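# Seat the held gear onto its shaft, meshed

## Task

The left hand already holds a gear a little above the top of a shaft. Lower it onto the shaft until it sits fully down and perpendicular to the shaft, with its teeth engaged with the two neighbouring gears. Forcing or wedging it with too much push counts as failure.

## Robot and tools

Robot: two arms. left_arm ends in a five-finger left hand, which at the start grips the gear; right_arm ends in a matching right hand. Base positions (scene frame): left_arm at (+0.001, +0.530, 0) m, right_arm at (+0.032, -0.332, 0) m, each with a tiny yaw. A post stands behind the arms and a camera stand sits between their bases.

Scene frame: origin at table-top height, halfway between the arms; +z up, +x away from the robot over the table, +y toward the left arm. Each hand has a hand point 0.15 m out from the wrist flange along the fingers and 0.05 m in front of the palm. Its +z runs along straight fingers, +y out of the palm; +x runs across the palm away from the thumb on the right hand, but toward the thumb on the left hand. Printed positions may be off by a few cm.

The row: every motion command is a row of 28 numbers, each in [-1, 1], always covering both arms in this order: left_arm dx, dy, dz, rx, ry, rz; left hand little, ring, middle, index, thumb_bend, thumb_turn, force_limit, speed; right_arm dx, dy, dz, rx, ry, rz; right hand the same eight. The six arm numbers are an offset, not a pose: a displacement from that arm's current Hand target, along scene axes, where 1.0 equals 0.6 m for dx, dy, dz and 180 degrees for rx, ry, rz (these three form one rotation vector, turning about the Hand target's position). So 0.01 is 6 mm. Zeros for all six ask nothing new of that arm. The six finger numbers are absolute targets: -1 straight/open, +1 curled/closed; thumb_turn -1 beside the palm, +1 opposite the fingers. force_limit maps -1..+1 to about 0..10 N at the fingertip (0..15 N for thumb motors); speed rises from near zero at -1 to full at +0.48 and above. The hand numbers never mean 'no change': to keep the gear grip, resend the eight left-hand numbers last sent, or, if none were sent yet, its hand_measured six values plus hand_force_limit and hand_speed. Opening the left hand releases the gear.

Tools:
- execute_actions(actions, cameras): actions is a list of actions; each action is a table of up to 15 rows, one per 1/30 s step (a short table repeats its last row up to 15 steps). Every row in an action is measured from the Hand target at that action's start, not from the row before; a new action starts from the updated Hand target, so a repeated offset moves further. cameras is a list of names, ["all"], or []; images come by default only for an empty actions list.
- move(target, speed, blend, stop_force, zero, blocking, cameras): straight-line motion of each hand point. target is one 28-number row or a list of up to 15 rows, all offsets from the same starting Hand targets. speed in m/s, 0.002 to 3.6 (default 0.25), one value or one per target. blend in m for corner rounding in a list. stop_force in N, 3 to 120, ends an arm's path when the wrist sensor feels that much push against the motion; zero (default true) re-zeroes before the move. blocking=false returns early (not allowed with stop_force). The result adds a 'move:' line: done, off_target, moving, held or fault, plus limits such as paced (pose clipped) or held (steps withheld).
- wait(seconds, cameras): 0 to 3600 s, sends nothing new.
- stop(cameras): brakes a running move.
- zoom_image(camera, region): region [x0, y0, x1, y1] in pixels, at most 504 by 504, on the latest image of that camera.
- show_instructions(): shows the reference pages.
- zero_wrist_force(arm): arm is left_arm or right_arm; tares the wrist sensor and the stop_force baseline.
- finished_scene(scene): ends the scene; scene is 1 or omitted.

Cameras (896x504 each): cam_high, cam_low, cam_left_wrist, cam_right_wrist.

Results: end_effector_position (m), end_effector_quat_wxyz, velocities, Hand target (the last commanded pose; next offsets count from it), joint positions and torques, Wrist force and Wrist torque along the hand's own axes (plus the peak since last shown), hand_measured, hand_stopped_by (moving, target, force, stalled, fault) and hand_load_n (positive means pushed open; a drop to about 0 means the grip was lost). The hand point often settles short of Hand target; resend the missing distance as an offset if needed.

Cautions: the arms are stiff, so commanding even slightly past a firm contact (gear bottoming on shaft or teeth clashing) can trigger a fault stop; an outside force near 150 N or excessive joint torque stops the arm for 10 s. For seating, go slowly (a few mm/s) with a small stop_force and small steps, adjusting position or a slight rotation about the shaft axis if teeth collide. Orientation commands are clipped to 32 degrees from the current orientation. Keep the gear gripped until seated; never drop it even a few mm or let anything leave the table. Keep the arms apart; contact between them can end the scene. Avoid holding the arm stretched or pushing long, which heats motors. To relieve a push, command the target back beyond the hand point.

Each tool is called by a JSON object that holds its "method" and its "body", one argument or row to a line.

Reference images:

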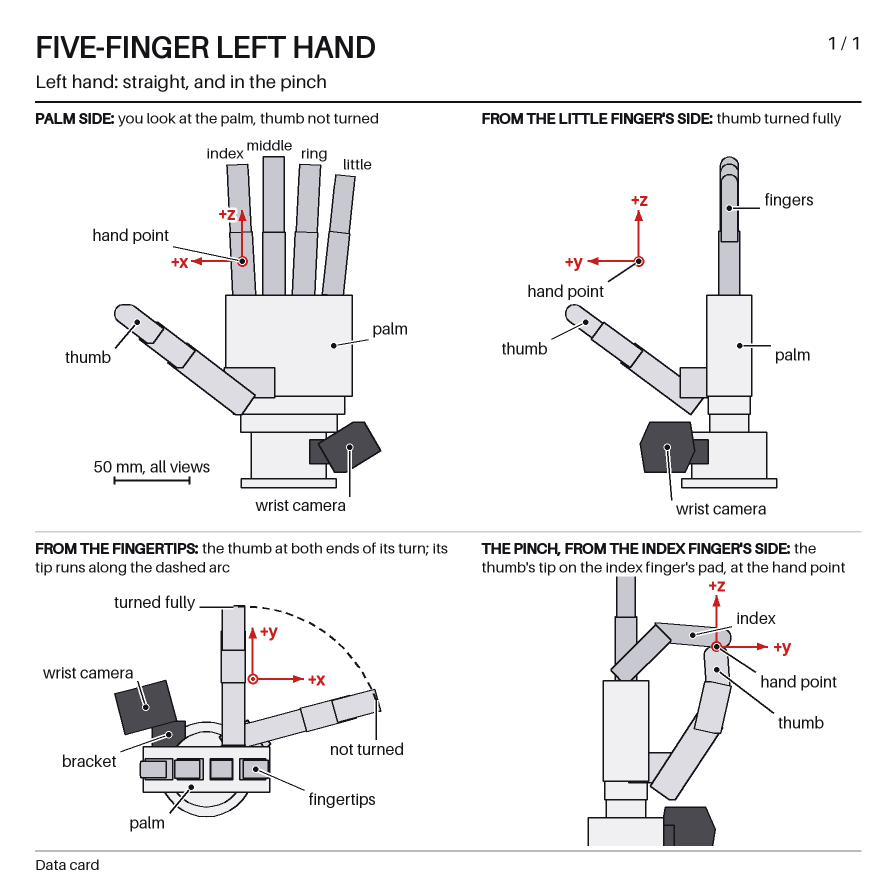

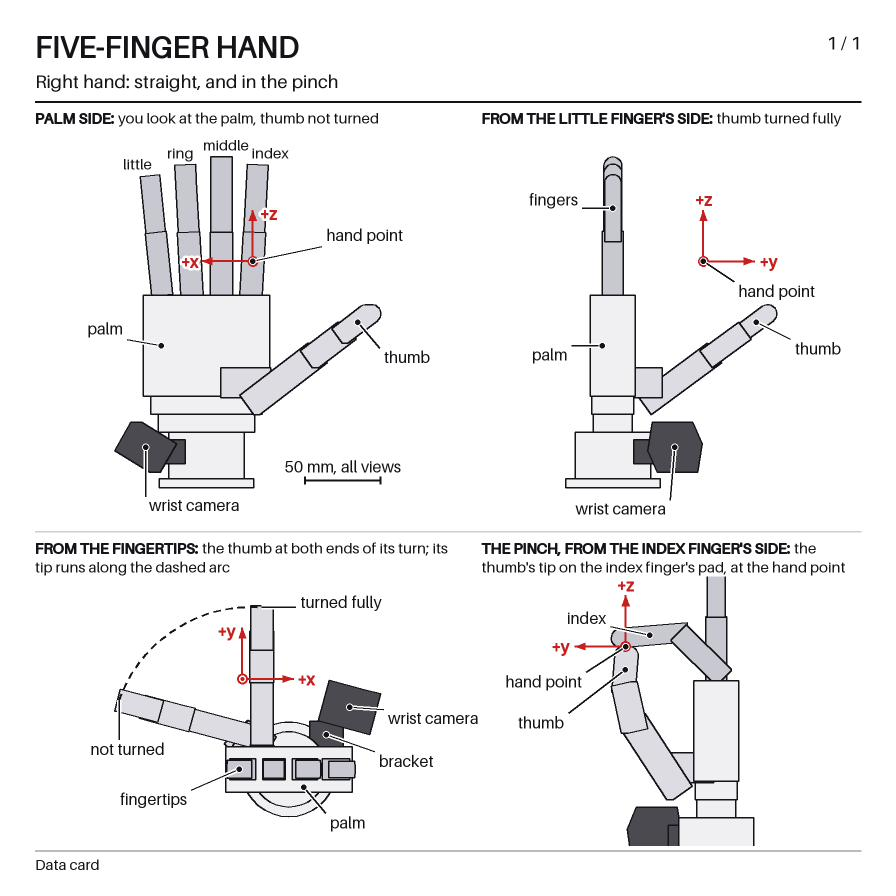

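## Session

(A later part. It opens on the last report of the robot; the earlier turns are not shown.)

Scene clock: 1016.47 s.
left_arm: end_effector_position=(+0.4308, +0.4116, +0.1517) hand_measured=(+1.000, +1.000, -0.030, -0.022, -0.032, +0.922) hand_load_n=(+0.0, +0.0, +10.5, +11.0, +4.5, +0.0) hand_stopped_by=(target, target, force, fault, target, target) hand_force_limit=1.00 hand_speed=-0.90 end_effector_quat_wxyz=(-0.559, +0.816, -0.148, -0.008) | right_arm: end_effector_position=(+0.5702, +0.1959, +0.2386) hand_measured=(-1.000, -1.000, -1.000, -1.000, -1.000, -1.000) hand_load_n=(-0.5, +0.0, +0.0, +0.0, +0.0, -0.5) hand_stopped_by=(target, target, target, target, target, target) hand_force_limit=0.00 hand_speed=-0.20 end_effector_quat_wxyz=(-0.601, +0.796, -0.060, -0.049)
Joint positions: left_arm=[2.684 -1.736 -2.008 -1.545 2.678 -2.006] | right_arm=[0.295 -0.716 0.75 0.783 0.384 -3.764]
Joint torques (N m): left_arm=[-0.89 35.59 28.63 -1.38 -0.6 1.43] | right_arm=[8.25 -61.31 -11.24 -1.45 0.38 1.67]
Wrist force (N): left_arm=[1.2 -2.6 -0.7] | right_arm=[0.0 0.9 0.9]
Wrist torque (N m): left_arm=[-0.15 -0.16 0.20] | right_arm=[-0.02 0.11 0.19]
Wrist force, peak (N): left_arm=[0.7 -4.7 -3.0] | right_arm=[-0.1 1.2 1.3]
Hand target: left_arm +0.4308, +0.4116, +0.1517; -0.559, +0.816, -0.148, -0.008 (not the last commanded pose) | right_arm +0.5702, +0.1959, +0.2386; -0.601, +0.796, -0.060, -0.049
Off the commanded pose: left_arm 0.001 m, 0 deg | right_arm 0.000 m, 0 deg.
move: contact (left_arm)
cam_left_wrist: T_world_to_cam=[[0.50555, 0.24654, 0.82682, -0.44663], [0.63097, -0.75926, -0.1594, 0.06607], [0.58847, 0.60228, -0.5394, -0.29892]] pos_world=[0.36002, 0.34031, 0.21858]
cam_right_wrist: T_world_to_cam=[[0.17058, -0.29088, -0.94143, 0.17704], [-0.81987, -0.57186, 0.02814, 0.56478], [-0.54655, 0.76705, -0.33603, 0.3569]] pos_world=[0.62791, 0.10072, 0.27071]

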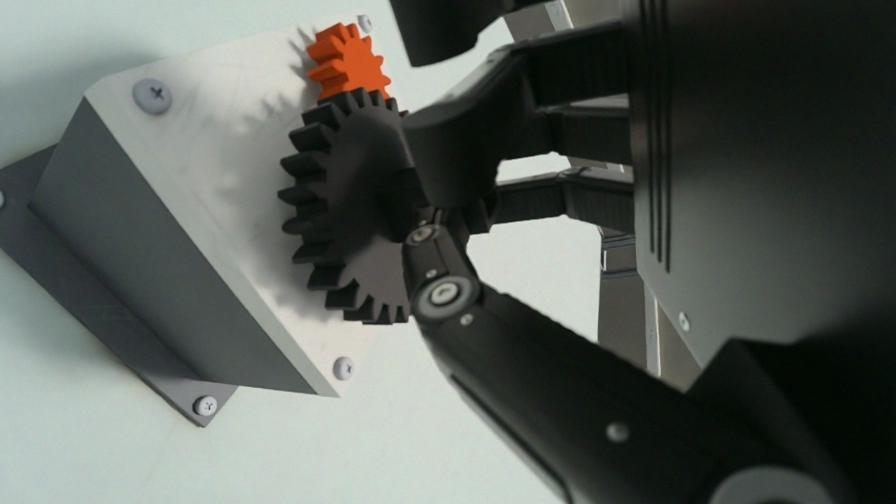

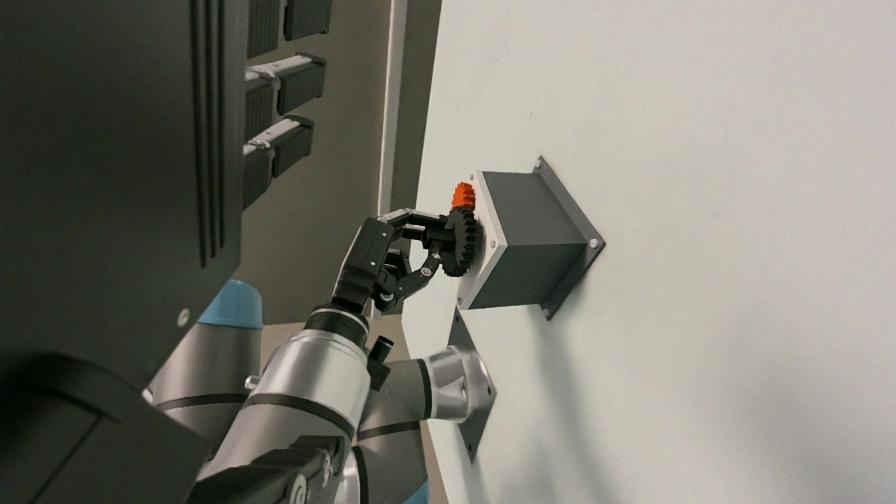

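{"method": "move", "body": {
  "target": [0.00073,0.00033,0.00108,0.00084,0.00027,0.00661,1,1,-0.030,-0.022,-0.032,0.922,1.0,-0.9,0,0,0,0,0,0,-1,-1,-1,-1,-1,-1,0,-0.2],
  "speed": 0.01
}}

{"method": "move", "body": {
  "target": [-0.00084,-0.00027,-0.0066,0,0,0,1,1,-0.030,-0.022,-0.032,0.922,1.0,-0.9,0,0,0,0,0,0,-1,-1,-1,-1,-1,-1,0,-0.2],
  "speed": 0.005,
  "stop_force": 4
}}

Scene clock: 1116.33 s.
left_arm: end_effector_position=(+0.4312, +0.4118, +0.1523) hand_measured=(+1.000, +1.000, -0.030, -0.022, -0.032, +0.922) hand_load_n=(+0.0, +0.0, +10.5, +11.5, +3.0, +0.0) hand_stopped_by=(target, target, force, fault, target, target) hand_force_limit=1.00 hand_speed=-0.90 end_effector_quat_wxyz=(-0.560, +0.817, -0.139, -0.014) end_effector_velocity=(+0.000, +0.001, +0.000) end_effector_angular_velocity=(+0.001, +0.000, +0.003) | right_arm: end_effector_position=(+0.5702, +0.1959, +0.2386) hand_measured=(-1.000, -1.000, -1.000, -1.000, -1.000, -1.000) hand_load_n=(-0.5, +0.0, +0.0, +0.0, +0.0, +0.0) hand_stopped_by=(target, target, target, target, target, target) hand_force_limit=0.00 hand_speed=-0.20 end_effector_quat_wxyz=(-0.601, +0.796, -0.060, -0.049)
Joint positions: left_arm=[2.686 -1.745 -1.987 -1.591 2.669 -2.043] | right_arm=[0.295 -0.716 0.75 0.783 0.384 -3.764]
Joint velocities: left_arm=[0.002 0 0.002 -0.005 0 -0.003] | right_arm=[within noise]
Joint torques (N m): left_arm=[12.84 18.31 29.93 -1.59 -1.63 -1.75] | right_arm=[2.63 -58.1 -13.88 -0.35 -0.32 1.59]
Wrist force (N): left_arm=[0.5 0.0 0.1] | right_arm=[0.1 1.3 1.2]
Wrist torque (N m): left_arm=[-0.01 -0.09 0.15] | right_arm=[0.02 0.08 0.20]
Wrist force, peak (N): left_arm=[1.4 -3.0 -1.0] | right_arm=[0.1 1.1 1.5]
Hand target: left_arm +0.4312, +0.4118, +0.1523; -0.560, +0.817, -0.139, -0.014 | right_arm +0.5702, +0.1959, +0.2386; -0.601, +0.796, -0.060, -0.049
Off the commanded pose: left_arm 0.000 m, 0 deg | right_arm 0.000 m, 0 deg.
move: done

Scene clock: 1117.77 s.
left_arm: end_effector_position=(+0.4312, +0.4118, +0.1517) hand_measured=(+1.000, +1.000, -0.030, -0.022, -0.032, +0.922) hand_load_n=(+0.0, +0.0, +11.0, +10.5, +4.5, +0.0) hand_stopped_by=(target, target, force, fault, target, target) hand_force_limit=1.00 hand_speed=-0.90 end_effector_quat_wxyz=(-0.560, +0.817, -0.139, -0.014) | right_arm: end_effector_position=(+0.5702, +0.1959, +0.2386) hand_measured=(-1.000, -1.000, -1.000, -1.000, -1.000, -1.000) hand_load_n=(+0.0, +0.0, -0.5, +0.0, +0.0, -0.5) hand_stopped_by=(target, target, target, target, target, target) hand_force_limit=0.00 hand_speed=-0.20 end_effector_quat_wxyz=(-0.601, +0.796, -0.060, -0.049)
Joint positions: left_arm=[2.686 -1.746 -1.988 -1.59 2.669 -2.044] | right_arm=[0.295 -0.716 0.75 0.783 0.384 -3.764]
Joint torques (N m): left_arm=[-4.09 35.14 29.45 -1.71 -0.47 1.49] | right_arm=[3.12 -58.93 -13.74 -0.22 -0.43 1.6]
Wrist force (N): left_arm=[1.4 -3.3 -2.0] | right_arm=[0.2 0.9 1.2]
Wrist torque (N m): left_arm=[-0.16 -0.19 0.21] | right_arm=[-0.03 0.08 0.19]
Wrist force, peak (N): left_arm=[1.5 -4.7 -3.0] | right_arm=[0.1 1.1 1.4]
Hand target: left_arm +0.4312, +0.4118, +0.1517; -0.560, +0.817, -0.139, -0.014 (not the last commanded pose) | right_arm +0.5702, +0.1959, +0.2386; -0.601, +0.796, -0.060, -0.049
Off the commanded pose: left_arm 0.003 m, 0 deg | right_arm 0.000 m, 0 deg.
move: contact (left_arm)

{"method": "move", "body": {
  "target": [0.0001,0,0.0012,0,0,0,1,1,-0.030,-0.022,-0.032,0.922,1.0,-0.9,0,0,0,0,0,0,-1,-1,-1,-1,-1,-1,0,-0.2],
  "speed": 0.01
}}

{"method": "move", "body": {
  "target": [0.005,0,-0.0006,0,0,0,1,1,-0.030,-0.022,-0.032,0.922,1.0,-0.9,0,0,0,0,0,0,-1,-1,-1,-1,-1,-1,0,-0.2],
  "speed": 0.005,
  "stop_force": 4
}}

Scene clock: 1125.37 s.
left_arm: end_effector_position=(+0.4313, +0.4118, +0.1524) hand_measured=(+1.000, +1.000, -0.030, -0.022, -0.032, +0.922) hand_load_n=(+0.0, +0.0, +10.5, +11.5, +3.0, +0.0) hand_stopped_by=(target, target, force, fault, target, target) hand_force_limit=1.00 hand_speed=-0.90 end_effector_quat_wxyz=(-0.560, +0.817, -0.139, -0.014) | right_arm: end_effector_position=(+0.5702, +0.1959, +0.2386) hand_measured=(-1.000, -1.000, -1.000, -1.000, -1.000, -1.000) hand_load_n=(+0.0, +0.0, +0.0, -0.5, +0.0, +0.0) hand_stopped_by=(target, target, target, target, target, target) hand_force_limit=0.00 hand_speed=-0.20 end_effector_quat_wxyz=(-0.601, +0.796, -0.060, -0.049)
Joint positions: left_arm=[2.686 -1.745 -1.987 -1.592 2.669 -2.043] | right_arm=[0.295 -0.716 0.75 0.783 0.384 -3.764]
Joint torques (N m): left_arm=[2.29 36.98 30.55 -1.33 3.26 1.91] | right_arm=[3.04 -58.34 -13.96 -0.2 -0.58 1.36]
Wrist force (N): left_arm=[0.3 -0.1 0.5] | right_arm=[-0.2 0.9 1.2]
Wrist torque (N m): left_arm=[-0.05 -0.04 0.13] | right_arm=[-0.03 0.14 0.17]
Wrist force, peak (N): left_arm=[1.3 -3.6 -2.4] | right_arm=[0.0 1.4 1.2]
Hand target: left_arm +0.4313, +0.4118, +0.1524; -0.560, +0.817, -0.139, -0.014 | right_arm +0.5702, +0.1959, +0.2386; -0.601, +0.796, -0.060, -0.049
Off the commanded pose: left_arm 0.000 m, 0 deg | right_arm 0.000 m, 0 deg.
move: done

Scene clock: 1126.63 s.
left_arm: end_effector_position=(+0.4340, +0.4118, +0.1521) hand_measured=(+1.000, +1.000, -0.030, -0.022, -0.032, +0.922) hand_load_n=(+0.0, +0.0, +10.0, +10.0, +5.5, +0.0) hand_stopped_by=(target, target, force, fault, target, target) hand_force_limit=1.00 hand_speed=-0.90 end_effector_quat_wxyz=(-0.560, +0.817, -0.139, -0.014) | right_arm: end_effector_position=(+0.5702, +0.1959, +0.2386) hand_measured=(-1.000, -1.000, -1.000, -1.000, -1.000, -1.000) hand_load_n=(+0.0, +0.0, +0.0, +0.0, +0.0, +0.0) hand_stopped_by=(target, target, target, target, target, target) hand_force_limit=0.00 hand_speed=-0.20 end_effector_quat_wxyz=(-0.601, +0.796, -0.060, -0.049)
Joint positions: left_arm=[2.688 -1.75 -1.982 -1.587 2.67 -2.039] | right_arm=[0.295 -0.716 0.75 0.783 0.384 -3.764]
Joint torques (N m): left_arm=[0.47 37.11 14.43 0.6 2.57 -1.33] | right_arm=[2.47 -57.99 -14.13 -0.23 -0.63 1.56]
Wrist force (N): left_arm=[-4.4 0.6 1.8] | right_arm=[0.4 1.0 1.5]
Wrist torque (N m): left_arm=[-0.02 0.10 0.05] | right_arm=[-0.03 0.04 0.21]
Wrist force, peak (N): left_arm=[-4.7 0.6 1.8] | right_arm=[0.4 1.0 1.5]
Hand target: left_arm +0.4339, +0.4118, +0.1521; -0.560, +0.817, -0.139, -0.014 | right_arm +0.5702, +0.1959, +0.2386; -0.601, +0.796, -0.060, -0.049
Off the commanded pose: left_arm 0.000 m, 0 deg | right_arm 0.000 m, 0 deg.
move: contact (left_arm)

{"method": "move", "body": {
  "target": [-0.0133,0,0.001,0,0,0,1,1,-0.030,-0.022,-0.032,0.922,1.0,-0.9,0,0,0,0,0,0,-1,-1,-1,-1,-1,-1,0,-0.2],
  "speed": 0.005,
  "stop_force": 8
}}

Scene clock: 1136.70 s.
left_arm: end_effector_position=(+0.4316, +0.4118, +0.1523) hand_measured=(+1.000, +1.000, -0.030, -0.022, -0.032, +0.922) hand_load_n=(+0.0, +0.0, +9.0, +11.5, +6.0, +0.5) hand_stopped_by=(target, target, force, fault, target, target) hand_force_limit=1.00 hand_speed=-0.90 end_effector_quat_wxyz=(-0.560, +0.817, -0.139, -0.014) | right_arm: end_effector_position=(+0.5702, +0.1959, +0.2386) hand_measured=(-1.000, -1.000, -1.000, -1.000, -1.000, -1.000) hand_load_n=(+0.0, +0.0, +0.0, +0.0, +0.0, -0.5) hand_stopped_by=(target, target, target, target, target, target) hand_force_limit=0.00 hand_speed=-0.20 end_effector_quat_wxyz=(-0.601, +0.796, -0.060, -0.049)
Joint positions: left_arm=[2.686 -1.746 -1.986 -1.591 2.669 -2.043] | right_arm=[0.295 -0.716 0.75 0.783 0.384 -3.764]
Joint torques (N m): left_arm=[9.86 18.4 30.81 4.15 3.15 2.06] | right_arm=[1.69 -58.13 -14.12 0.02 -0.57 1.2]
Wrist force (N): left_arm=[2.1 -1.7 2.6] | right_arm=[0.3 1.0 1.1]
Wrist torque (N m): left_arm=[-0.14 -0.13 0.17] | right_arm=[-0.01 0.07 0.20]
Wrist force, peak (N): left_arm=[4.6 -3.1 2.4] | right_arm=[0.2 1.4 1.2]
Hand target: left_arm +0.4316, +0.4118, +0.1523; -0.560, +0.817, -0.139, -0.014 (not the last commanded pose) | right_arm +0.5702, +0.1959, +0.2386; -0.601, +0.796, -0.060, -0.049
Off the commanded pose: left_arm 0.006 m, 0 deg | right_arm 0.000 m, 0 deg.
move: contact (left_arm)

{"method": "move", "body": {
  "target": [0.0015,0,0,0,0,0,1,1,-0.030,-0.022,-0.032,0.922,1.0,-0.9,0,0,0,0,0,0,-1,-1,-1,-1,-1,-1,0,-0.2],
  "speed": 0.01,
  "cameras": ["cam_left_wrist","cam_right_wrist"]
}}

{"method": "zoom_image", "body": {
  "camera": "cam_right_wrist",
  "region": [405, 185, 495, 285]
}}

{"method": "zoom_image", "body": {
  "camera": "cam_left_wrist",
  "region": [270, 10, 420, 160]
}}

{"method": "zoom_image", "body": {
  "camera": "cam_left_wrist",
  "region": [270, 70, 430, 210]
}}

{"method": "zoom_image", "body": {
  "camera": "cam_left_wrist",
  "region": [270, 200, 430, 340]
}}

Scene clock: 1150.97 s.
left_arm: end_effector_position=(+0.4324, +0.4118, +0.1523) hand_measured=(+1.000, +1.000, -0.030, -0.022, -0.032, +0.922) hand_load_n=(+0.0, +0.0, +9.0, +11.0, +5.0, +0.0) hand_stopped_by=(target, target, force, fault, target, target) hand_force_limit=1.00 hand_speed=-0.90 end_effector_quat_wxyz=(-0.560, +0.817, -0.139, -0.014) | right_arm: end_effector_position=(+0.5702, +0.1959, +0.2386) hand_measured=(-1.000, -1.000, -1.000, -1.000, -1.000, -1.000) hand_load_n=(+0.0, +0.0, +0.0, +0.0, +0.0, -0.5) hand_stopped_by=(target, target, target, target, target, target) hand_force_limit=0.00 hand_speed=-0.20 end_effector_quat_wxyz=(-0.601, +0.796, -0.060, -0.049)
Joint positions: left_arm=[2.687 -1.747 -1.985 -1.59 2.67 -2.042] | right_arm=[0.295 -0.716 0.75 0.783 0.384 -3.764]
Joint torques (N m): left_arm=[10.59 18.55 30.67 4.49 3.49 1.87] | right_arm=[1.51 -57.9 -14.37 0.04 -0.65 1.42]
Wrist force (N): left_arm=[0.0 -0.6 1.4] | right_arm=[0.1 0.9 1.0]
Wrist torque (N m): left_arm=[-0.06 -0.06 0.05] | right_arm=[-0.02 0.10 0.20]
Wrist force, peak (N): left_arm=[2.4 -1.8 3.0] | right_arm=[0.4 1.2 1.3]
Hand target: left_arm +0.4325, +0.4118, +0.1523; -0.560, +0.817, -0.139, -0.014 | right_arm +0.5702, +0.1959, +0.2386; -0.601, +0.796, -0.060, -0.049
Off the commanded pose: left_arm 0.000 m, 0 deg | right_arm 0.000 m, 0 deg.
move: done
cam_left_wrist: T_world_to_cam=[[0.50088, 0.25488, 0.82714, -0.44947], [0.64653, -0.74553, -0.16178, 0.05323], [0.57542, 0.61581, -0.53821, -0.29988]] pos_world=[0.36328, 0.33891, 0.21899]
cam_right_wrist: T_world_to_cam=[[0.17058, -0.29088, -0.94143, 0.17704], [-0.81987, -0.57186, 0.02814, 0.56478], [-0.54655, 0.76705, -0.33603, 0.3569]] pos_world=[0.62791, 0.10072, 0.27071]

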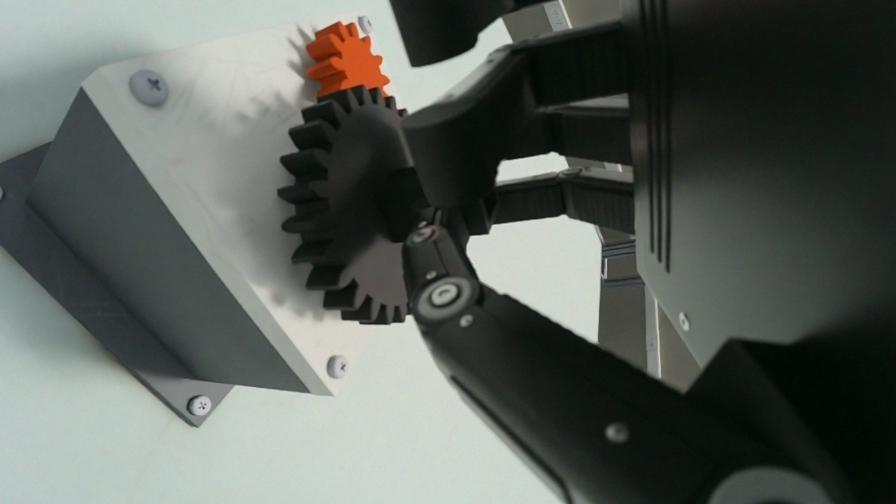

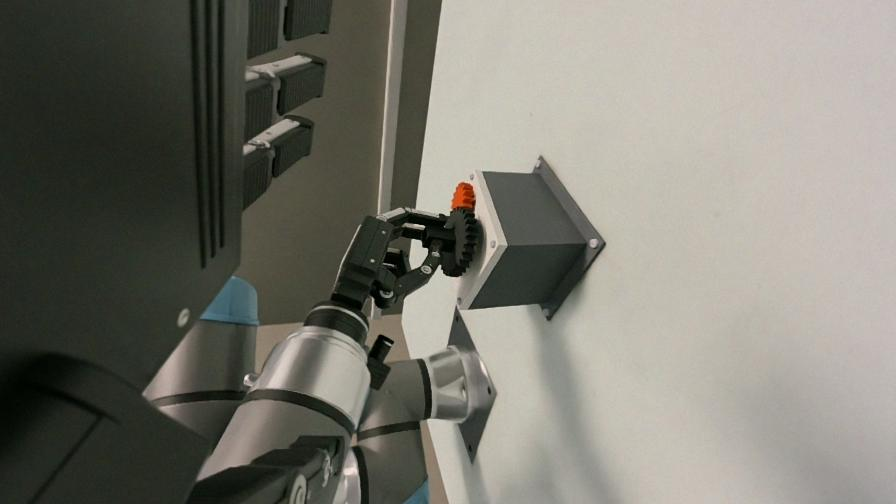

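Scaled by 5.040 from the camera's image (finer frame: 1280x720).

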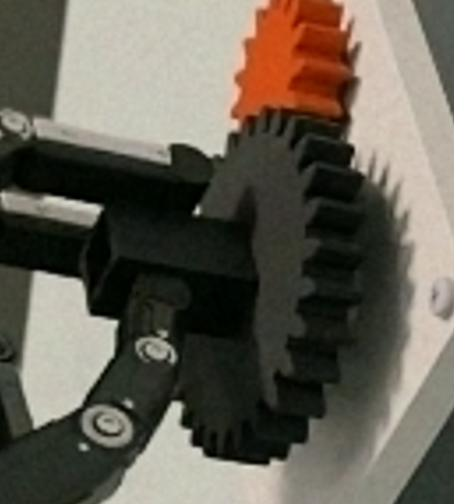

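Scaled by 3.360 from the camera's image (finer frame: 1280x720).

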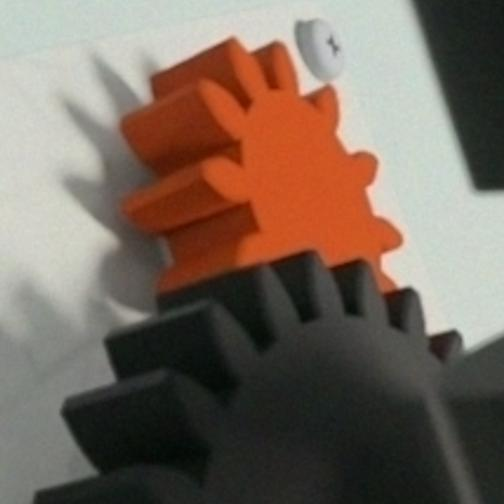

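Scaled by 3.150 from the camera's image (finer frame: 1280x720).

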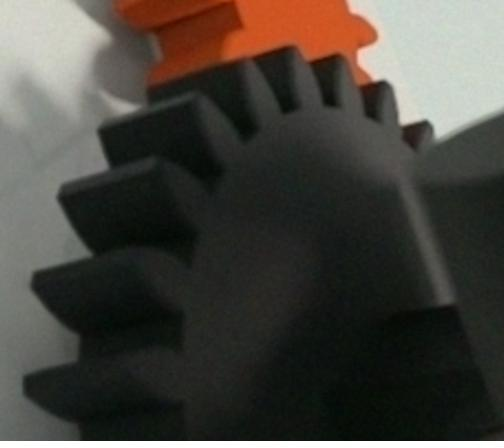

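Scaled by 3.150 from the camera's image (finer frame: 1280x720).

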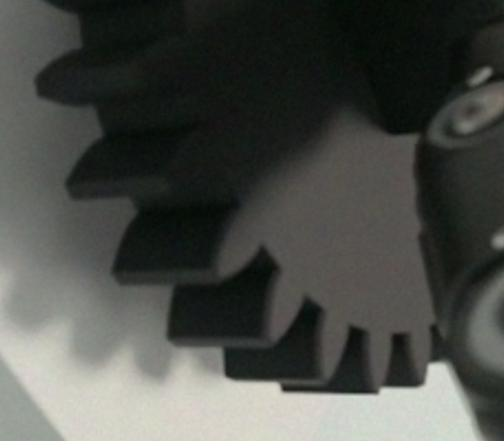

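{"method": "move", "body": {
  "target": [0.0006,0.0003,0.0004,0.00084,0.00027,0.00661,1,1,-0.030,-0.022,-0.032,0.922,1.0,-0.9,0,0,0,0,0,0,-1,-1,-1,-1,-1,-1,0,-0.2],
  "speed": 0.01
}}

{"method": "move", "body": {
  "target": [-0.00084,-0.00027,-0.0066,0,0,0,1,1,-0.030,-0.022,-0.032,0.922,1.0,-0.9,0,0,0,0,0,0,-1,-1,-1,-1,-1,-1,0,-0.2],
  "speed": 0.004,
  "stop_force": 3
}}

Scene clock: 1236.77 s.
left_arm: end_effector_position=(+0.4328, +0.4120, +0.1525) hand_measured=(+1.000, +1.000, -0.030, -0.022, -0.032, +0.922) hand_load_n=(+0.0, +0.0, +9.0, +11.0, +5.5, +0.0) hand_stopped_by=(target, target, force, fault, target, target) hand_force_limit=1.00 hand_speed=-0.90 end_effector_quat_wxyz=(-0.561, +0.817, -0.131, -0.020) | right_arm: end_effector_position=(+0.5702, +0.1959, +0.2386) hand_measured=(-1.000, -1.000, -1.000, -1.000, -1.000, -1.000) hand_load_n=(+0.0, +0.0, +0.0, +0.0, +0.0, -0.5) hand_stopped_by=(target, target, target, target, target, target) hand_force_limit=0.00 hand_speed=-0.20 end_effector_quat_wxyz=(-0.601, +0.796, -0.060, -0.049)
Joint positions: left_arm=[2.689 -1.758 -1.965 -1.633 2.66 -2.077] | right_arm=[0.295 -0.716 0.75 0.783 0.384 -3.764]
Joint torques (N m): left_arm=[11.39 19.42 31.9 -1.15 -1.65 -1.64] | right_arm=[1.99 -57.98 -15.05 0.14 -0.58 1.36]
Wrist force (N): left_arm=[0.5 0.3 1.9] | right_arm=[0.2 1.0 1.3]
Wrist torque (N m): left_arm=[0.04 -0.10 0.16] | right_arm=[-0.03 0.06 0.20]
Wrist force, peak (N): left_arm=[1.2 -1.4 1.9] | right_arm=[-0.1 1.4 1.3]
Hand target: left_arm +0.4328, +0.4120, +0.1525; -0.561, +0.817, -0.131, -0.020 | right_arm +0.5702, +0.1959, +0.2386; -0.601, +0.796, -0.060, -0.049
Off the commanded pose: left_arm 0.000 m, 0 deg | right_arm 0.000 m, 0 deg.
move: done

Scene clock: 1238.47 s.
left_arm: end_effector_position=(+0.4327, +0.4120, +0.1513) hand_measured=(+1.000, +1.000, -0.030, -0.022, -0.032, +0.922) hand_load_n=(+0.0, +0.0, +9.0, +10.5, +5.5, +0.0) hand_stopped_by=(target, target, force, fault, target, target) hand_force_limit=1.00 hand_speed=-0.90 end_effector_quat_wxyz=(-0.561, +0.817, -0.131, -0.020) | right_arm: end_effector_position=(+0.5702, +0.1959, +0.2386) hand_measured=(-1.000, -1.000, -1.000, -1.000, -1.000, -1.000) hand_load_n=(+0.0, +0.0, +0.0, +0.0, +0.0, +0.0) hand_stopped_by=(target, target, target, target, target, target) hand_force_limit=0.00 hand_speed=-0.20 end_effector_quat_wxyz=(-0.601, +0.796, -0.060, -0.049)
Joint positions: left_arm=[2.689 -1.759 -1.966 -1.631 2.66 -2.078] | right_arm=[0.295 -0.716 0.75 0.783 0.384 -3.764]
Joint torques (N m): left_arm=[5.77 38.48 29.51 -1 -1.16 1.29] | right_arm=[1.36 -57.45 -14.73 0.14 -0.5 1.29]
Wrist force (N): left_arm=[0.4 -1.9 0.2] | right_arm=[0.2 1.1 1.1]
Wrist torque (N m): left_arm=[-0.12 -0.07 0.21] | right_arm=[0.02 0.08 0.20]
Wrist force, peak (N): left_arm=[2.9 -4.0 -1.3] | right_arm=[0.3 1.2 1.4]
Hand target: left_arm +0.4327, +0.4120, +0.1513; -0.561, +0.817, -0.131, -0.021 (not the last commanded pose) | right_arm +0.5702, +0.1959, +0.2386; -0.601, +0.796, -0.060, -0.049
Off the commanded pose: left_arm 0.003 m, 0 deg | right_arm 0.000 m, 0 deg.
move: contact (left_arm)

{"method": "move", "body": {
  "target": [0.0008,0.0003,0.0014,0.00084,0.00027,0.00661,1,1,-0.030,-0.022,-0.032,0.922,1.0,-0.9,0,0,0,0,0,0,-1,-1,-1,-1,-1,-1,0,-0.2],
  "speed": 0.01
}}

{"method": "move", "body": {
  "target": [-0.00084,-0.00027,-0.0066,0,0,0,1,1,-0.030,-0.022,-0.032,0.922,1.0,-0.9,0,0,0,0,0,0,-1,-1,-1,-1,-1,-1,0,-0.2],
  "speed": 0.004,
  "stop_force": 3,
  "cameras": ["cam_left_wrist","cam_right_wrist"]
}}

{"method": "zoom_image", "body": {
  "camera": "cam_left_wrist",
  "region": [270, 10, 420, 160]
}}

{"method": "zoom_image", "body": {
  "camera": "cam_right_wrist",
  "region": [405, 185, 495, 285]
}}

{"method": "zoom_image", "body": {
  "camera": "cam_left_wrist",
  "region": [270, 200, 430, 340]
}}

Scene clock: 1255.23 s.
left_arm: end_effector_position=(+0.4332, +0.4122, +0.1521) hand_measured=(+1.000, +1.000, -0.030, -0.022, -0.032, +0.922) hand_load_n=(+0.0, +0.5, +9.5, +10.5, +5.5, +0.0) hand_stopped_by=(target, target, force, fault, target, target) hand_force_limit=1.00 hand_speed=-0.90 end_effector_quat_wxyz=(-0.561, +0.818, -0.123, -0.027) | right_arm: end_effector_position=(+0.5702, +0.1959, +0.2386) hand_measured=(-1.000, -1.000, -1.000, -1.000, -1.000, -1.000) hand_load_n=(+0.0, +0.0, +0.0, +0.0, +0.0, -0.5) hand_stopped_by=(target, target, target, target, target, target) hand_force_limit=0.00 hand_speed=-0.20 end_effector_quat_wxyz=(-0.601, +0.796, -0.060, -0.049)
Joint positions: left_arm=[2.691 -1.769 -1.945 -1.674 2.65 -2.112] | right_arm=[0.295 -0.716 0.75 0.783 0.384 -3.764]
Joint torques (N m): left_arm=[10.97 19.36 32.97 -1.32 -1.63 -1.85] | right_arm=[0.13 -57.54 -14.17 0.32 -0.82 1.35]
Wrist force (N): left_arm=[-0.6 0.3 2.4] | right_arm=[0.2 0.9 1.3]
Wrist torque (N m): left_arm=[-0.01 -0.01 0.17] | right_arm=[-0.03 0.07 0.20]
Wrist force, peak (N): left_arm=[-0.7 -0.2 2.5] | right_arm=[0.3 1.1 1.7]
Hand target: left_arm +0.4332, +0.4122, +0.1521; -0.561, +0.818, -0.123, -0.027 | right_arm +0.5702, +0.1959, +0.2386; -0.601, +0.796, -0.060, -0.049
Off the commanded pose: left_arm 0.000 m, 0 deg | right_arm 0.000 m, 0 deg.
move: done

Scene clock: 1256.87 s.
left_arm: end_effector_position=(+0.4331, +0.4122, +0.1512) hand_measured=(+1.000, +1.000, -0.030, -0.022, -0.032, +0.922) hand_load_n=(+0.0, +0.0, +9.0, +10.5, +5.5, +0.0) hand_stopped_by=(target, target, force, fault, target, target) hand_force_limit=1.00 hand_speed=-0.90 end_effector_quat_wxyz=(-0.561, +0.818, -0.123, -0.027) | right_arm: end_effector_position=(+0.5702, +0.1959, +0.2386) hand_measured=(-1.000, -1.000, -1.000, -1.000, -1.000, -1.000) hand_load_n=(+0.0, +0.0, -0.5, +0.0, +0.0, +0.0) hand_stopped_by=(target, target, target, target, target, target) hand_force_limit=0.00 hand_speed=-0.20 end_effector_quat_wxyz=(-0.601, +0.796, -0.060, -0.049)
Joint positions: left_arm=[2.691 -1.771 -1.946 -1.672 2.65 -2.113] | right_arm=[0.295 -0.716 0.75 0.783 0.384 -3.764]
Joint torques (N m): left_arm=[0.94 36.32 30.46 -1.26 -0.84 1.55] | right_arm=[1.08 -57.16 -14.72 0.32 -0.8 1.26]
Wrist force (N): left_arm=[0.5 -2.1 0.3] | right_arm=[0.0 1.1 1.1]
Wrist torque (N m): left_arm=[-0.11 -0.11 0.23] | right_arm=[0.00 0.11 0.19]
Wrist force, peak (N): left_arm=[3.3 -4.6 -1.4] | right_arm=[0.1 1.1 1.4]
Hand target: left_arm +0.4331, +0.4122, +0.1512; -0.561, +0.818, -0.123, -0.027 (not the last commanded pose) | right_arm +0.5702, +0.1959, +0.2386; -0.601, +0.796, -0.060, -0.049
Off the commanded pose: left_arm 0.003 m, 0 deg | right_arm 0.000 m, 0 deg.
move: contact (left_arm)
cam_left_wrist: T_world_to_cam=[[0.49114, 0.27133, 0.82774, -0.45166], [0.67688, -0.71699, -0.16661, 0.02869], [0.54828, 0.64211, -0.5358, -0.30055]] pos_world=[0.3672, 0.3361, 0.2176]
cam_right_wrist: T_world_to_cam=[[0.17058, -0.29088, -0.94143, 0.17704], [-0.81987, -0.57186, 0.02814, 0.56478], [-0.54655, 0.76705, -0.33603, 0.3569]] pos_world=[0.62791, 0.10072, 0.27071]

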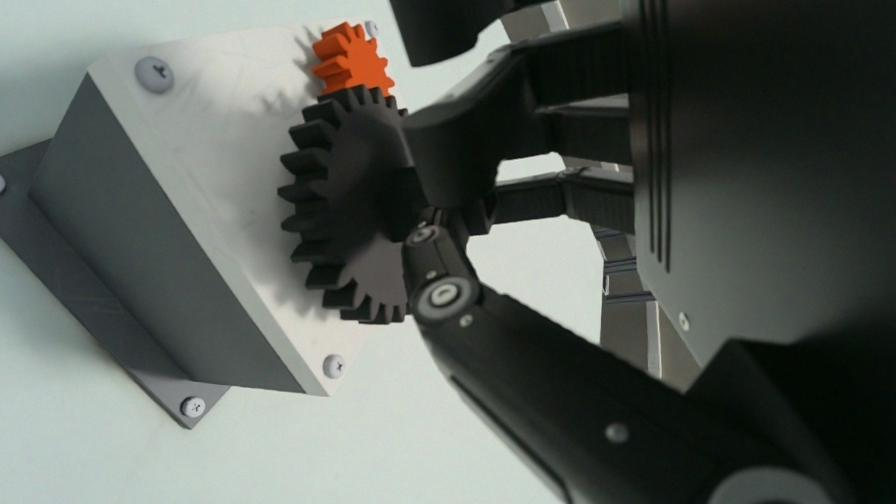

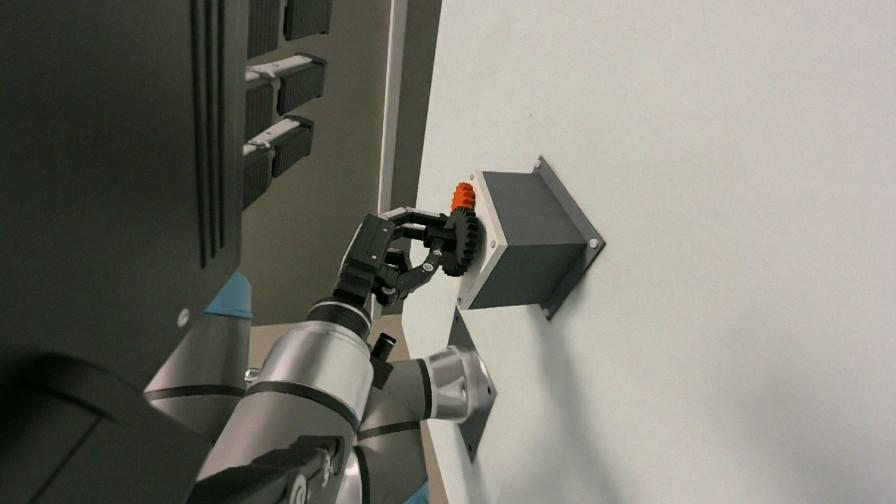

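Scaled by 3.360 from the camera's image (finer frame: 1280x720).

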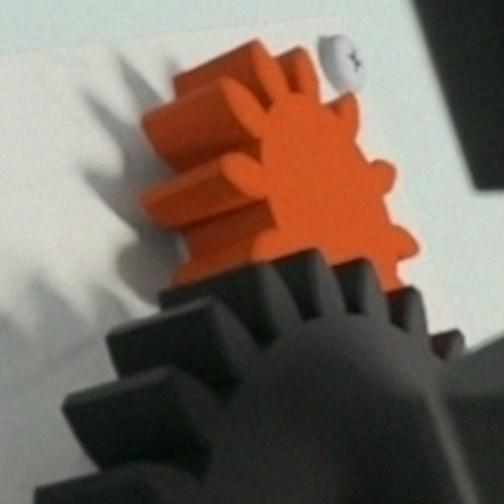

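Scaled by 5.040 from the camera's image (finer frame: 1280x720).

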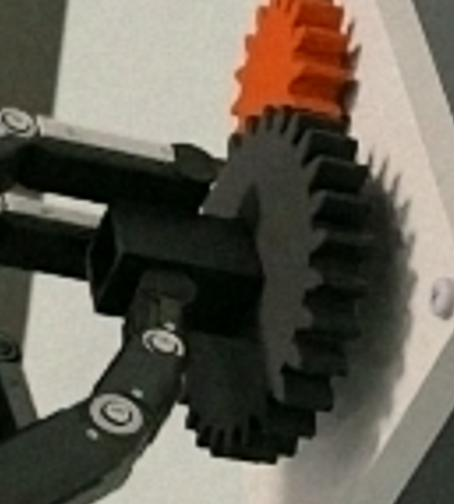

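Scaled by 3.150 from the camera's image (finer frame: 1280x720).

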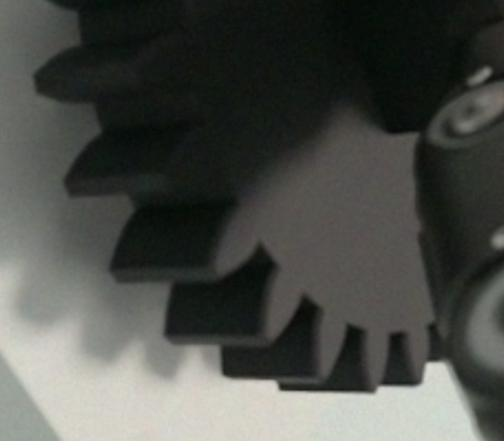

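{"method": "zoom_image", "body": {
  "camera": "cam_right_wrist",
  "region": [442, 178, 482, 228]
}}

{"method": "zoom_image", "body": {
  "camera": "cam_left_wrist",
  "region": [310, 55, 420, 135]
}}

Scaled by 10.080 from the camera's image (finer frame: 1280x720).

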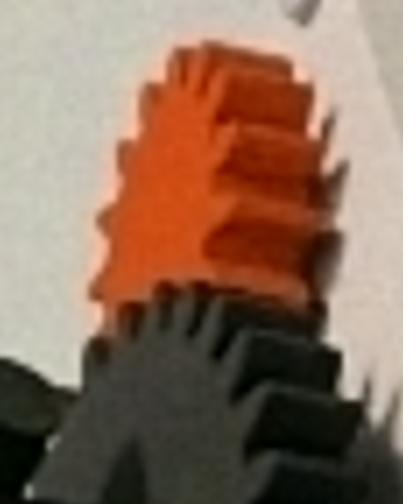

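Scaled by 4.582 from the camera's image (finer frame: 1280x720).

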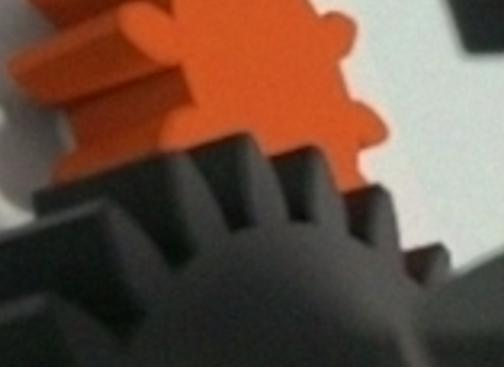

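{"method": "move", "body": {
  "target": [-0.00084,-0.00027,-0.0066,0,0,0,1,1,-0.030,-0.022,-0.032,0.922,1.0,-0.9,0,0,0,0,0,0,-1,-1,-1,-1,-1,-1,0,-0.2],
  "speed": 0.002,
  "stop_force": 3
}}

Scene clock: 1359.37 s.
left_arm: end_effector_position=(+0.4332, +0.4122, +0.1508) hand_measured=(+1.000, +1.000, -0.030, -0.022, -0.032, +0.922) hand_load_n=(+0.0, +0.0, +9.0, +10.0, +6.5, +0.0) hand_stopped_by=(target, target, force, fault, target, target) hand_force_limit=1.00 hand_speed=-0.90 end_effector_quat_wxyz=(-0.561, +0.818, -0.123, -0.027) | right_arm: end_effector_position=(+0.5702, +0.1959, +0.2386) hand_measured=(-1.000, -1.000, -1.000, -1.000, -1.000, -1.000) hand_load_n=(+0.0, +0.0, +0.0, +0.0, +0.0, +0.0) hand_stopped_by=(target, target, target, target, target, target) hand_force_limit=0.00 hand_speed=-0.20 end_effector_quat_wxyz=(-0.601, +0.796, -0.060, -0.049)
Joint positions: left_arm=[2.691 -1.771 -1.947 -1.671 2.65 -2.113] | right_arm=[0.295 -0.716 0.75 0.783 0.384 -3.764]
Joint torques (N m): left_arm=[0.37 34.22 24.78 -2 1.46 1.13] | right_arm=[0.69 -57.37 -14.74 0.38 -0.79 1.21]
Motor temperatures (°C): left_arm=[31 32 30 32 30 37] | right_arm=[29 35 27 34 40 35]
Wrist force (N): left_arm=[3.3 -5.5 -1.7] | right_arm=[0.2 1.0 1.3]
Wrist torque (N m): left_arm=[-0.28 -0.33 0.37] | right_arm=[-0.02 0.07 0.20]
Wrist force, peak (N): left_arm=[3.8 -5.7 -1.6] | right_arm=[0.4 1.2 1.4]
Hand target: left_arm +0.4332, +0.4122, +0.1509; -0.561, +0.818, -0.123, -0.027 (not the last commanded pose) | right_arm +0.5702, +0.1959, +0.2386; -0.601, +0.796, -0.060, -0.049
Off the commanded pose: left_arm 0.004 m, 0 deg | right_arm 0.000 m, 0 deg.
move: contact (left_arm)

{"method": "move", "body": {
  "target": [
    [0.00022,0.00007,0.0017,0,0,0,1,1,-0.030,-0.022,-0.032,0.922,1.0,-0.9,0,0,0,0,0,0,-1,-1,-1,-1,-1,-1,0,-0.2],
    [-0.00125,0.00183,0.00345,-0.0115,-0.0114,0.0019,1,1,-0.030,-0.022,-0.032,0.922,1.0,-0.9,0,0,0,0,0,0,-1,-1,-1,-1,-1,-1,0,-0.2]
  ],
  "speed": 0.01,
  "cameras": ["cam_left_wrist","cam_right_wrist"]
}}

{"method": "zoom_image", "body": {
  "camera": "cam_left_wrist",
  "region": [270, 10, 420, 160]
}}

{"method": "zoom_image", "body": {
  "camera": "cam_left_wrist",
  "region": [270, 200, 430, 340]
}}

{"method": "zoom_image", "body": {
  "camera": "cam_right_wrist",
  "region": [405, 185, 495, 285]
}}

Scene clock: 1416.57 s.
left_arm: end_effector_position=(+0.4324, +0.4133, +0.1530) hand_measured=(+1.000, +1.000, -0.030, -0.022, -0.032, +0.922) hand_load_n=(+0.0, +0.0, +9.5, +10.0, +7.0, +0.0) hand_stopped_by=(target, target, force, fault, target, target) hand_force_limit=1.00 hand_speed=-0.90 end_effector_quat_wxyz=(-0.549, +0.829, -0.111, -0.012) | right_arm: end_effector_position=(+0.5702, +0.1959, +0.2386) hand_measured=(-1.000, -1.000, -1.000, -1.000, -1.000, -1.000) hand_load_n=(+0.0, +0.0, +0.0, +0.0, +0.0, +0.0) hand_stopped_by=(target, target, target, target, target, target) hand_force_limit=0.00 hand_speed=-0.20 end_effector_quat_wxyz=(-0.601, +0.796, -0.060, -0.049)
Joint positions: left_arm=[2.699 -1.741 -1.976 -1.601 2.636 -2.087] | right_arm=[0.295 -0.716 0.75 0.783 0.384 -3.764]
Joint torques (N m): left_arm=[12.62 34.53 0.97 3.47 -2.54 2.01] | right_arm=[-1.42 -55.02 -17.19 1.07 -1.09 1.12]
Wrist force (N): left_arm=[4.4 -7.0 -2.6] | right_arm=[0.2 0.8 1.3]
Wrist torque (N m): left_arm=[-0.30 -0.39 0.28] | right_arm=[-0.05 0.08 0.19]
Wrist force, peak (N): left_arm=[4.6 -7.1 -2.3] | right_arm=[0.3 1.2 1.6]
Hand target: left_arm +0.4324, +0.4133, +0.1530; -0.549, +0.829, -0.110, -0.012 | right_arm +0.5702, +0.1959, +0.2386; -0.601, +0.796, -0.060, -0.049
Off the commanded pose: left_arm 0.000 m, 0 deg | right_arm 0.000 m, 0 deg.
move: done
cam_left_wrist: T_world_to_cam=[[0.45953, 0.30413, 0.83447, -0.45408], [0.68629, -0.71798, -0.11626, 0.0189], [0.56377, 0.62611, -0.53866, -0.29952]] pos_world=[0.36455, 0.33921, 0.21977]
cam_right_wrist: T_world_to_cam=[[0.17058, -0.29088, -0.94143, 0.17704], [-0.81987, -0.57186, 0.02814, 0.56478], [-0.54655, 0.76705, -0.33603, 0.3569]] pos_world=[0.62791, 0.10072, 0.27071]

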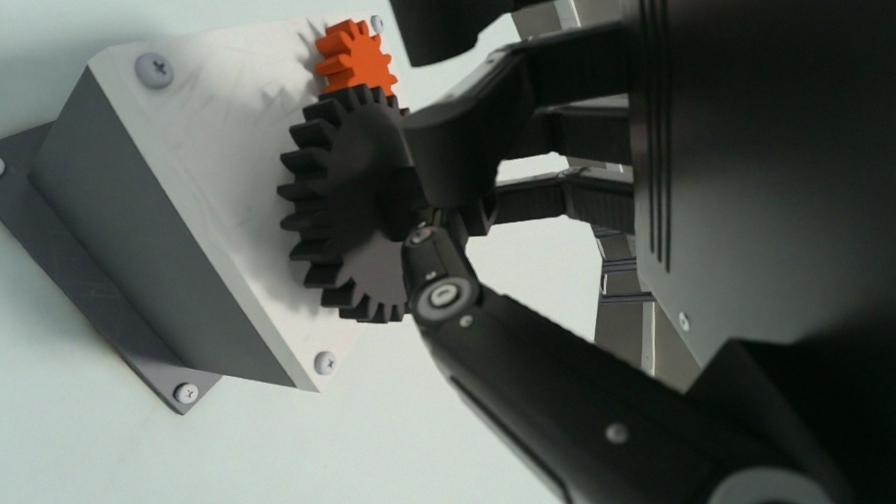

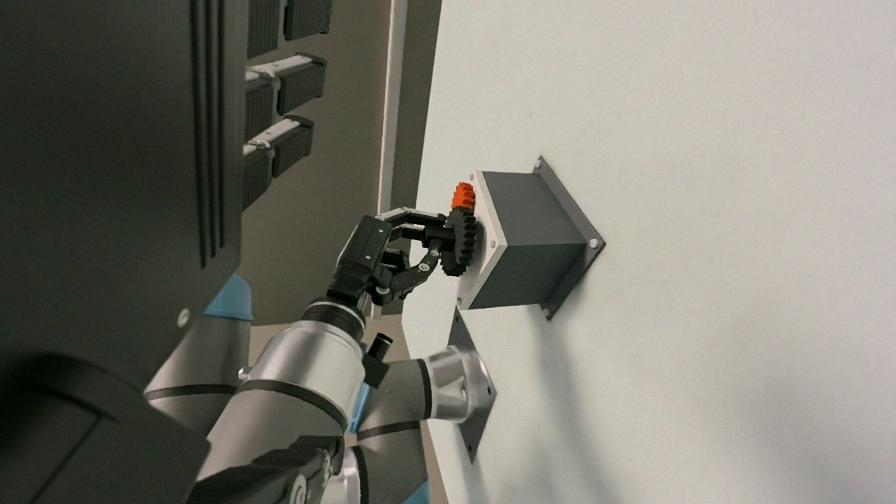

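Scaled by 3.360 from the camera's image (finer frame: 1280x720).

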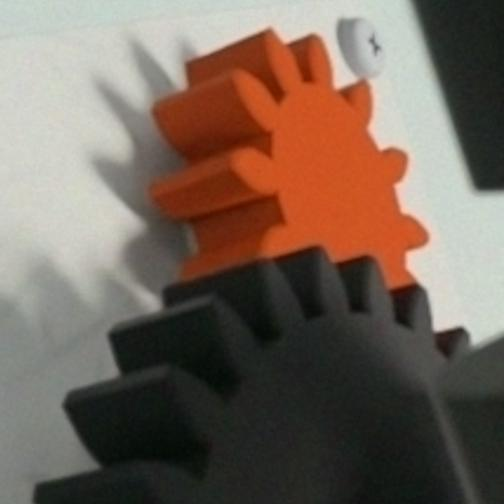

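Scaled by 3.150 from the camera's image (finer frame: 1280x720).

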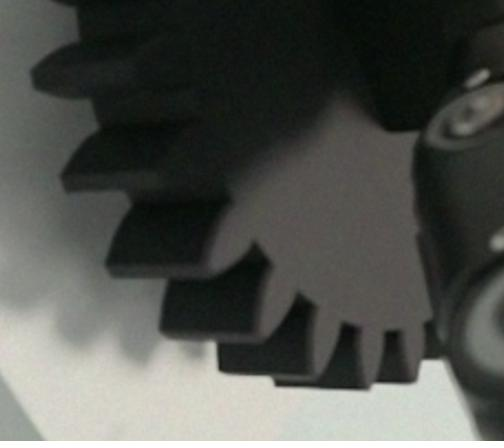

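Scaled by 5.040 from the camera's image (finer frame: 1280x720).

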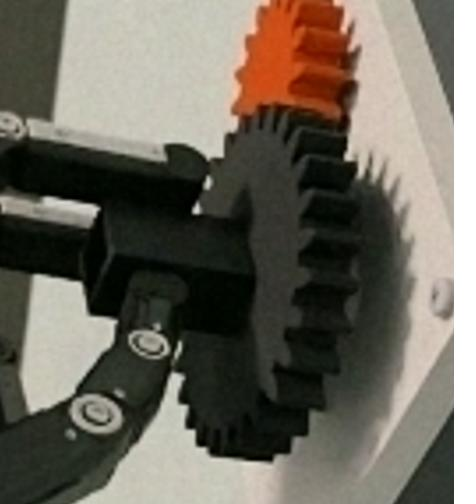

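{"method": "move", "body": {
  "target": [0.0003,0.0001,0.0025,0,0,0,1,1,-0.030,-0.022,-0.032,0.922,1.0,-0.9,0,0,0,0,0,0,-1,-1,-1,-1,-1,-1,0,-0.2],
  "speed": 0.01
}}

Scene clock: 1425.93 s.
left_arm: end_effector_position=(+0.4326, +0.4133, +0.1543) hand_measured=(+1.000, +1.000, -0.030, -0.022, -0.032, +0.922) hand_load_n=(+0.0, +0.0, +9.0, +10.5, +5.5, +0.5) hand_stopped_by=(target, target, force, fault, target, target) hand_force_limit=1.00 hand_speed=-0.90 end_effector_quat_wxyz=(-0.548, +0.829, -0.110, -0.012) | right_arm: end_effector_position=(+0.5702, +0.1959, +0.2386) hand_measured=(-1.000, -1.000, -1.000, -1.000, -1.000, -1.000) hand_load_n=(+0.0, +0.0, +0.0, +0.0, +0.0, +0.0) hand_stopped_by=(target, target, target, target, target, target) hand_force_limit=0.00 hand_speed=-0.20 end_effector_quat_wxyz=(-0.601, +0.796, -0.060, -0.049)
Joint positions: left_arm=[2.699 -1.739 -1.975 -1.604 2.636 -2.086] | right_arm=[0.295 -0.716 0.75 0.783 0.384 -3.764]
Joint torques (N m): left_arm=[10.88 36.87 32.61 -0.95 1.76 1.79] | right_arm=[-0.65 -55.62 -16.15 0.95 -1.14 1.19]
Wrist force (N): left_arm=[-0.6 0.1 2.3] | right_arm=[0.3 1.3 1.1]
Wrist torque (N m): left_arm=[-0.01 0.00 0.02] | right_arm=[0.03 0.07 0.21]
Wrist force, peak (N): left_arm=[3.5 -6.7 -2.3] | right_arm=[0.2 1.2 1.5]
Hand target: left_arm +0.4326, +0.4133, +0.1545; -0.549, +0.829, -0.110, -0.012 | right_arm +0.5702, +0.1959, +0.2386; -0.601, +0.796, -0.060, -0.049
Off the commanded pose: left_arm 0.000 m, 0 deg | right_arm 0.000 m, 0 deg.
move: done

{"method": "move", "body": {
  "target": [-0.0008,0.0002,-0.0066,0,0,0,1,1,-0.030,-0.022,-0.032,0.922,1.0,-0.9,0,0,0,0,0,0,-1,-1,-1,-1,-1,-1,0,-0.2],
  "speed": 0.004,
  "stop_force": 3
}}

Scene clock: 1436.03 s.
left_arm: end_effector_position=(+0.4326, +0.4134, +0.1537) hand_measured=(+1.000, +1.000, -0.030, -0.022, -0.032, +0.922) hand_load_n=(+0.0, +0.0, +9.0, +10.5, +5.5, +0.0) hand_stopped_by=(target, target, force, fault, target, target) hand_force_limit=1.00 hand_speed=-0.90 end_effector_quat_wxyz=(-0.549, +0.829, -0.110, -0.011) | right_arm: end_effector_position=(+0.5702, +0.1959, +0.2386) hand_measured=(-1.000, -1.000, -1.000, -1.000, -1.000, -1.000) hand_load_n=(+0.0, +0.0, +0.0, +0.0, +0.0, +0.0) hand_stopped_by=(target, target, target, target, target, target) hand_force_limit=0.00 hand_speed=-0.20 end_effector_quat_wxyz=(-0.601, +0.796, -0.060, -0.049)
Joint positions: left_arm=[2.699 -1.74 -1.976 -1.602 2.637 -2.086] | right_arm=[0.295 -0.716 0.75 0.783 0.384 -3.764]
Joint torques (N m): left_arm=[5.74 36.61 29.83 -0.96 2.58 -0.06] | right_arm=[-0.31 -55.15 -16.63 1.11 -1.36 1.16]
Wrist force (N): left_arm=[0.4 -1.7 0.4] | right_arm=[0.2 0.9 1.2]
Wrist torque (N m): left_arm=[-0.08 -0.12 0.08] | right_arm=[-0.03 0.08 0.20]
Wrist force, peak (N): left_arm=[2.9 -4.0 -1.0] | right_arm=[-0.1 1.1 1.5]
Hand target: left_arm +0.4326, +0.4134, +0.1537; -0.549, +0.829, -0.110, -0.011 (not the last commanded pose) | right_arm +0.5702, +0.1959, +0.2386; -0.601, +0.796, -0.060, -0.049
Off the commanded pose: left_arm 0.003 m, 0 deg | right_arm 0.000 m, 0 deg.
move: contact (left_arm)


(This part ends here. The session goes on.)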